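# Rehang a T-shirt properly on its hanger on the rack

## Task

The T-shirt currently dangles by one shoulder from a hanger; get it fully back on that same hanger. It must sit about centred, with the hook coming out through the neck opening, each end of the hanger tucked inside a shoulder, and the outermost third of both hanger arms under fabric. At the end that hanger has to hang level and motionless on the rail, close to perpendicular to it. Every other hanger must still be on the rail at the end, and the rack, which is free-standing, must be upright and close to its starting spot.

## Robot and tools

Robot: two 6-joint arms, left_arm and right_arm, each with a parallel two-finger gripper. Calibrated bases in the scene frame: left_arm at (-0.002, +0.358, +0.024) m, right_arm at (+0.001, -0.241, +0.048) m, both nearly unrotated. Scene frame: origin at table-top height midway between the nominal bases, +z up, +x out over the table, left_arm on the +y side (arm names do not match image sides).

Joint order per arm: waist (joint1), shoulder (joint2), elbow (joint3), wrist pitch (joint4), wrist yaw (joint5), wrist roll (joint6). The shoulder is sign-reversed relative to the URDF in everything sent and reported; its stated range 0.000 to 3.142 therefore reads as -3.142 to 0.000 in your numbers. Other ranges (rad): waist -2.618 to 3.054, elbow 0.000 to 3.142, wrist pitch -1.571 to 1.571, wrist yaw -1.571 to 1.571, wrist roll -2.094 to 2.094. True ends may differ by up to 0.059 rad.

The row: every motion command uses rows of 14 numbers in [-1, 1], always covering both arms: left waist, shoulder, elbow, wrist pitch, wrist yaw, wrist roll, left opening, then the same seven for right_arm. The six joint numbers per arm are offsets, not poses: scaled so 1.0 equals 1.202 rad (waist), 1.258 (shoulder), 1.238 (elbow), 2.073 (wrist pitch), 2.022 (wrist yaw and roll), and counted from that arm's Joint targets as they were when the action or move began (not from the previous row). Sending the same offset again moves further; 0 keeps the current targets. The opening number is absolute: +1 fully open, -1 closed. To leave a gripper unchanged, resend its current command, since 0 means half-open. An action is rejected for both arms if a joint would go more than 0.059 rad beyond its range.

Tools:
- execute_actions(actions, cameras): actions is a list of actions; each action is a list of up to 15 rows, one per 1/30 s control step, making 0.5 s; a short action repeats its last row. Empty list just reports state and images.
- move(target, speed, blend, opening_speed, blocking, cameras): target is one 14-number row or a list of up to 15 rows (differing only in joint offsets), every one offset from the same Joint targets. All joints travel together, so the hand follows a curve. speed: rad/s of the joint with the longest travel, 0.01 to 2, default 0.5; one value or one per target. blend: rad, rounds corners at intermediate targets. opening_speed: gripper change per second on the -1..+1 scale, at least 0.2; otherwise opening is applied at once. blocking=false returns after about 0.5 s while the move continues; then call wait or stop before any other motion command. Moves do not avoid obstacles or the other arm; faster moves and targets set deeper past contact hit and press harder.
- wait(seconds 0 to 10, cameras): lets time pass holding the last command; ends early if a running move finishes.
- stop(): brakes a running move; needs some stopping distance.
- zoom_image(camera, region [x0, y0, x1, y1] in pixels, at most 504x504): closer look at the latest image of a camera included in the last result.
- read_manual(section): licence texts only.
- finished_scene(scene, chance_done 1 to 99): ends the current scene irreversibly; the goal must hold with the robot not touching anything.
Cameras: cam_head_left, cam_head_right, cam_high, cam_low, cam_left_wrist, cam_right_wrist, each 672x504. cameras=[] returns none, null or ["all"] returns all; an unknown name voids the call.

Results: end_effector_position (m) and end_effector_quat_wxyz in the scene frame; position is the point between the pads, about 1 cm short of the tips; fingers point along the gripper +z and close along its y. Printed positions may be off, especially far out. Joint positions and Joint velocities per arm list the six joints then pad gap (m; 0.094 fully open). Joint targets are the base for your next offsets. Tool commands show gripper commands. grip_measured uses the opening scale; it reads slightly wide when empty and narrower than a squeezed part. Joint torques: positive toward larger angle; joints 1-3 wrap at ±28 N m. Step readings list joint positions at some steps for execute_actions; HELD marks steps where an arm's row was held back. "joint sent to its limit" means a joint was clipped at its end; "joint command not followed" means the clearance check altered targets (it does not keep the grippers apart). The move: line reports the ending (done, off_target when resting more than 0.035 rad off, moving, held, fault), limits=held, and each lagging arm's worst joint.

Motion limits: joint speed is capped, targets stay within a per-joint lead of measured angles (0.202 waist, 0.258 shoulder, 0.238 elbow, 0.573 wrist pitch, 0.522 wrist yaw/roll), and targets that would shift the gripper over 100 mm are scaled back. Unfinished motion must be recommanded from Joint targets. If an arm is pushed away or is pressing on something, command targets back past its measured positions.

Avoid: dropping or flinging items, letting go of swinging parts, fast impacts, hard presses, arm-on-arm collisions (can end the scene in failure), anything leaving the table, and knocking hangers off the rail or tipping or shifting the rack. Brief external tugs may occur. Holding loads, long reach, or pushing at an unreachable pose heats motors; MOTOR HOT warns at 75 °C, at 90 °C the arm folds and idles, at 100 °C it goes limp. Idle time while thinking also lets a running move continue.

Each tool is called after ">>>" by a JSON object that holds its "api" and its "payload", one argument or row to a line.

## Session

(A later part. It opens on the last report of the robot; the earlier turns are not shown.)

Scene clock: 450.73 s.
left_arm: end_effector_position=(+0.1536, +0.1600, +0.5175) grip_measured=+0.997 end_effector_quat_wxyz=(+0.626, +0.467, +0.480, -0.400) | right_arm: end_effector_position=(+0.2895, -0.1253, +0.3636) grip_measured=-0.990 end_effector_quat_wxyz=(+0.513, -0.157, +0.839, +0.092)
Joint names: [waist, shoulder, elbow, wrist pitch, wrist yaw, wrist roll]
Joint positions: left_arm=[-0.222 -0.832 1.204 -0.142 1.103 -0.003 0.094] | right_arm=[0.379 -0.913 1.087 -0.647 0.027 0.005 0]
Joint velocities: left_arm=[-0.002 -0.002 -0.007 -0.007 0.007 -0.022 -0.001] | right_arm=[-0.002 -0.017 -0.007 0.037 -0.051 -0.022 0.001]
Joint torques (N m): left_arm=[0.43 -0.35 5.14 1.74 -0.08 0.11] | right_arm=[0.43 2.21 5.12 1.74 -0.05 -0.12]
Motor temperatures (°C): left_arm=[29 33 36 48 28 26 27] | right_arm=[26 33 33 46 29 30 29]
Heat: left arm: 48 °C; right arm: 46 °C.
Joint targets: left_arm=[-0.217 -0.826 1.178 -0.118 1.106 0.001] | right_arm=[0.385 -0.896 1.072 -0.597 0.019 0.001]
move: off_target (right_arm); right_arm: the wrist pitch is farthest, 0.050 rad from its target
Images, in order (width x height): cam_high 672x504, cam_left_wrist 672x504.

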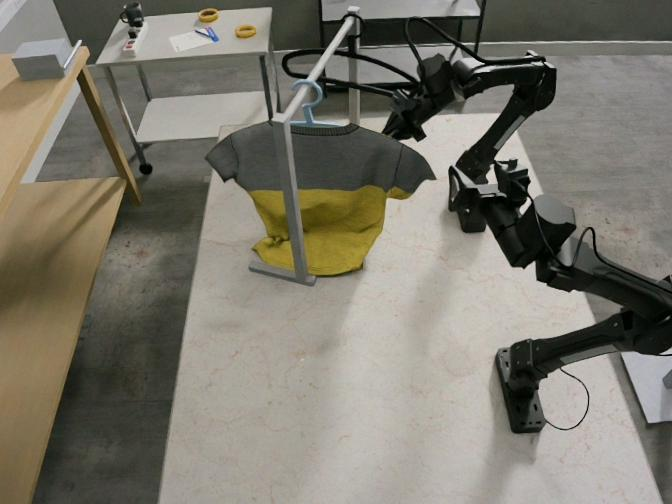

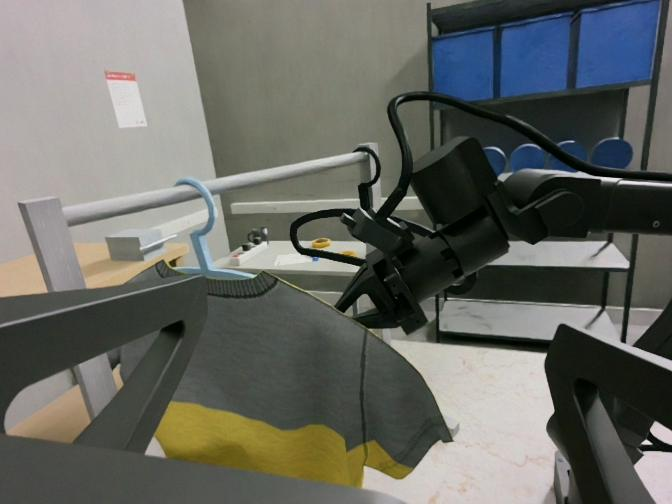

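>>> {"api": "move", "payload": {
  "target": [0,0,0,0,0,0,1,0,-0.2,0.48,-0.17,0,0,-1],
  "speed": 0.3,
  "cameras": ["cam_high"]
}}

>>> {"api": "zoom_image", "payload": {
  "camera": "cam_high",
  "region": [190, 10, 450, 300]
}}

>>> {"api": "execute_actions", "payload": {
  "actions": [],
  "cameras": ["cam_right_wrist","cam_head_left","cam_left_wrist"]
}}

>>> {"api": "zoom_image", "payload": {
  "camera": "cam_left_wrist",
  "region": [130, 160, 310, 310]
}}

Scene clock: 453.73 s.
left_arm: end_effector_position=(+0.1536, +0.1600, +0.5175) grip_measured=+0.997 end_effector_quat_wxyz=(+0.626, +0.467, +0.480, -0.400) | right_arm: end_effector_position=(+0.3014, -0.1204, +0.4689) grip_measured=-0.990 end_effector_quat_wxyz=(+0.528, -0.155, +0.830, +0.095)
Joint names: [waist, shoulder, elbow, wrist pitch, wrist yaw, wrist roll]
Joint positions: left_arm=[-0.222 -0.832 1.204 -0.142 1.103 -0.003 0.094] | right_arm=[0.379 -1.143 1.631 -0.927 0.027 0.005 0]
Joint velocities: left_arm=[-0.002 0.012 -0.002 -0.007 -0.022 0.007 0] | right_arm=[-0.007 0.002 -0.007 -0.037 -0.022 0.007 -0.001]
Joint torques (N m): left_arm=[0.58 -0.4 5.49 1.69 -0.11 0.06] | right_arm=[0.44 1.14 7.83 1.09 -0.05 -0.11]
Motor temperatures (°C): left_arm=[29 33 36 48 28 26 27] | right_arm=[26 33 33 45 29 30 29]
Heat: left arm: 48 °C; right arm: 45 °C.
Joint targets: left_arm=[-0.217 -0.826 1.178 -0.118 1.106 0.001] | right_arm=[0.385 -1.148 1.667 -0.950 0.019 0.001]
move: done
Images, in order (width x height): cam_high 672x504.

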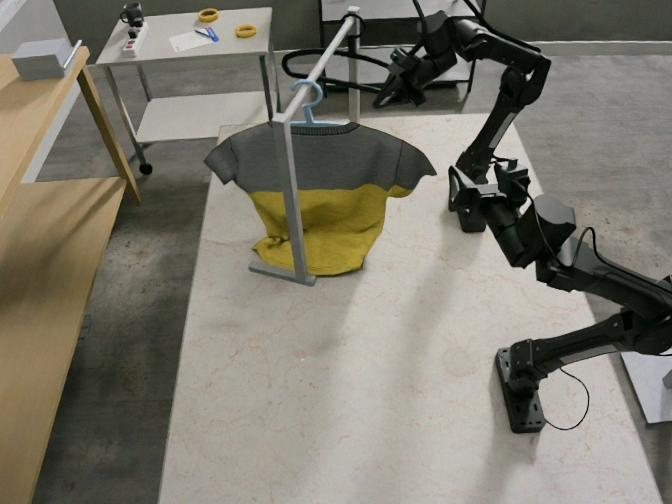

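Scaled by 1.738 from the camera's 672x504 image, which has a finer 960x720 frame.

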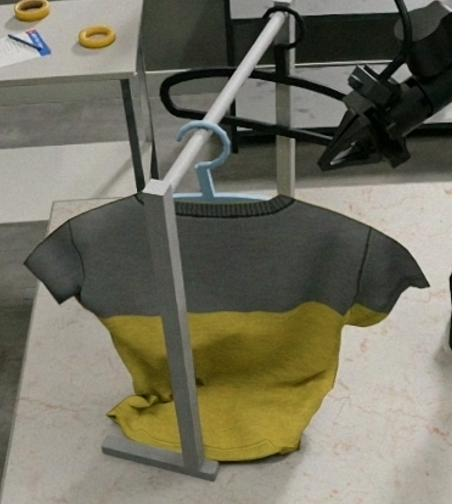

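Scene clock: 453.73 s.
left_arm: end_effector_position=(+0.1536, +0.1600, +0.5175) grip_measured=+0.997 end_effector_quat_wxyz=(+0.626, +0.467, +0.480, -0.400) | right_arm: end_effector_position=(+0.3014, -0.1204, +0.4689) grip_measured=-0.990 end_effector_quat_wxyz=(+0.528, -0.155, +0.830, +0.095)
Joint names: [waist, shoulder, elbow, wrist pitch, wrist yaw, wrist roll]
Joint positions: left_arm=[-0.222 -0.832 1.204 -0.142 1.103 -0.003 0.094] | right_arm=[0.379 -1.143 1.631 -0.927 0.027 0.005 0]
Joint velocities: left_arm=[-0.002 0.012 -0.002 -0.007 -0.022 0.007 0] | right_arm=[-0.007 0.002 -0.007 -0.037 -0.022 0.007 -0.001]
Joint torques (N m): left_arm=[0.58 -0.4 5.49 1.69 -0.11 0.06] | right_arm=[0.44 1.14 7.83 1.09 -0.05 -0.11]
Motor temperatures (°C): left_arm=[29 33 36 48 28 26 27] | right_arm=[26 33 33 45 29 30 29]
Heat: left arm: 48 °C; right arm: 45 °C.
Joint targets: left_arm=[-0.217 -0.826 1.178 -0.118 1.106 0.001] | right_arm=[0.385 -1.148 1.667 -0.950 0.019 0.001]
Tool commands: left_gripper/opening=+1.0 right_gripper/opening=-1.0
Images, in order (width x height): cam_head_left 672x504, cam_left_wrist 672x504, cam_right_wrist 672x504.

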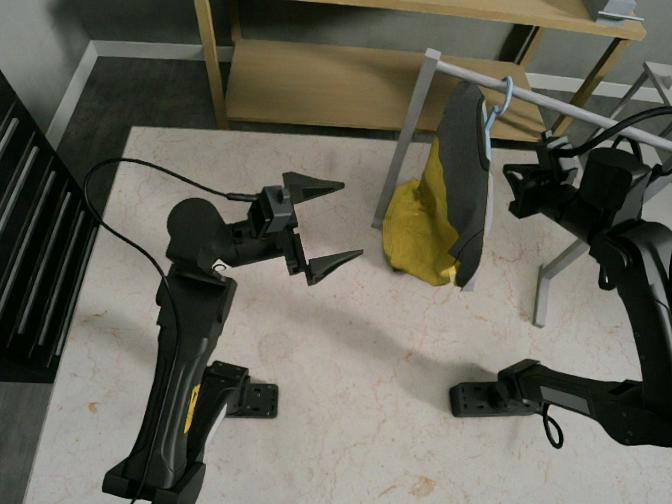

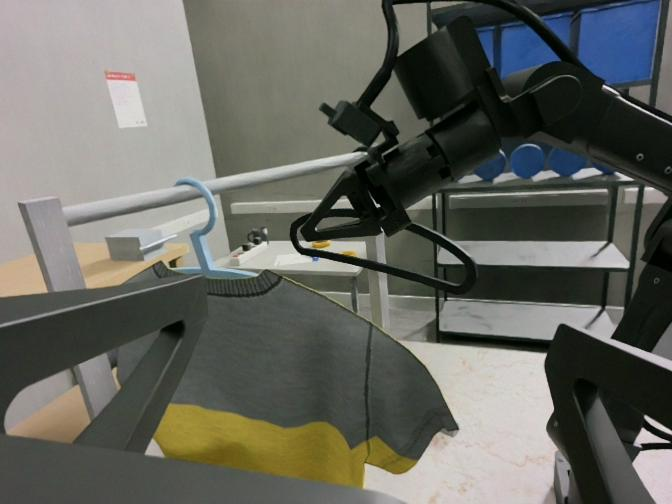

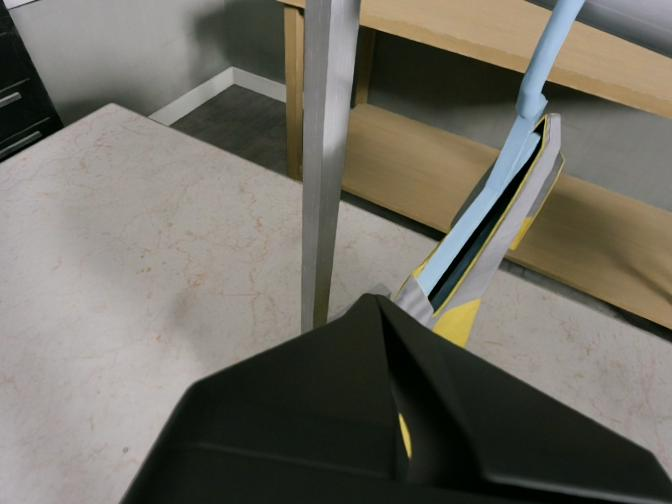

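Scaled by 2.800 from the camera's 672x504 image, which has a finer 960x720 frame.

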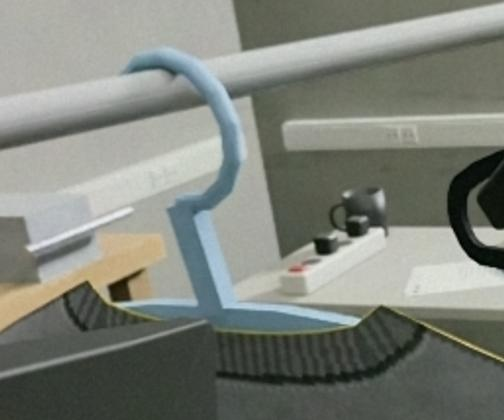

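>>> {"api": "zoom_image", "payload": {
  "camera": "cam_left_wrist",
  "region": [280, 130, 490, 305]
}}

>>> {"api": "zoom_image", "payload": {
  "camera": "cam_left_wrist",
  "region": [0, 150, 220, 400]
}}

Scaled by 2.400 from the camera's 672x504 image, which has a finer 960x720 frame.

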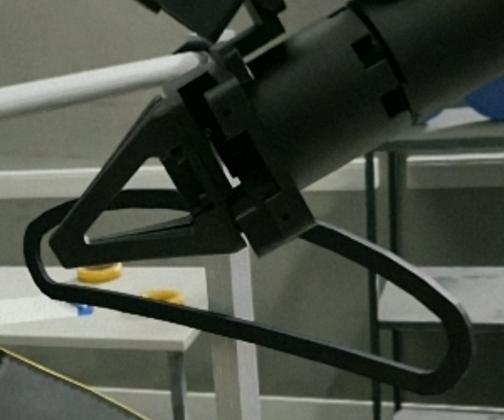

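Scaled by 2.016 from the camera's 672x504 image, which has a finer 960x720 frame.

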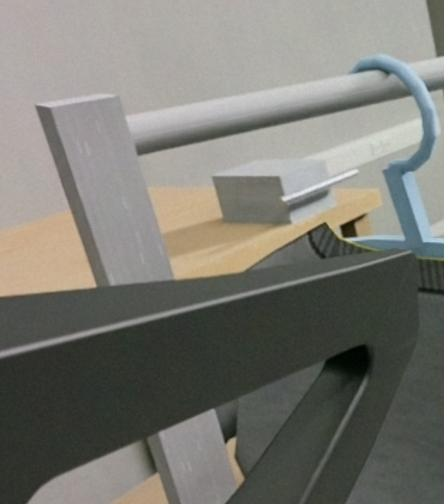

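>>> {"api": "zoom_image", "payload": {
  "camera": "cam_right_wrist",
  "region": [370, 40, 620, 320]
}}

Scaled by 1.800 from the camera's 672x504 image, which has a finer 960x720 frame.

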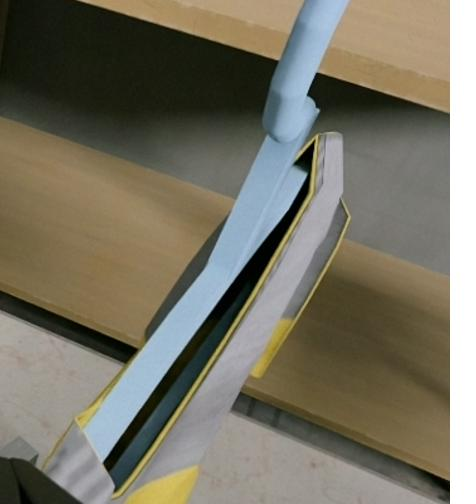

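>>> {"api": "finished_scene", "payload": {
  "scene": 1,
  "chance_done": 82
}}

The scene is finished: the task was done.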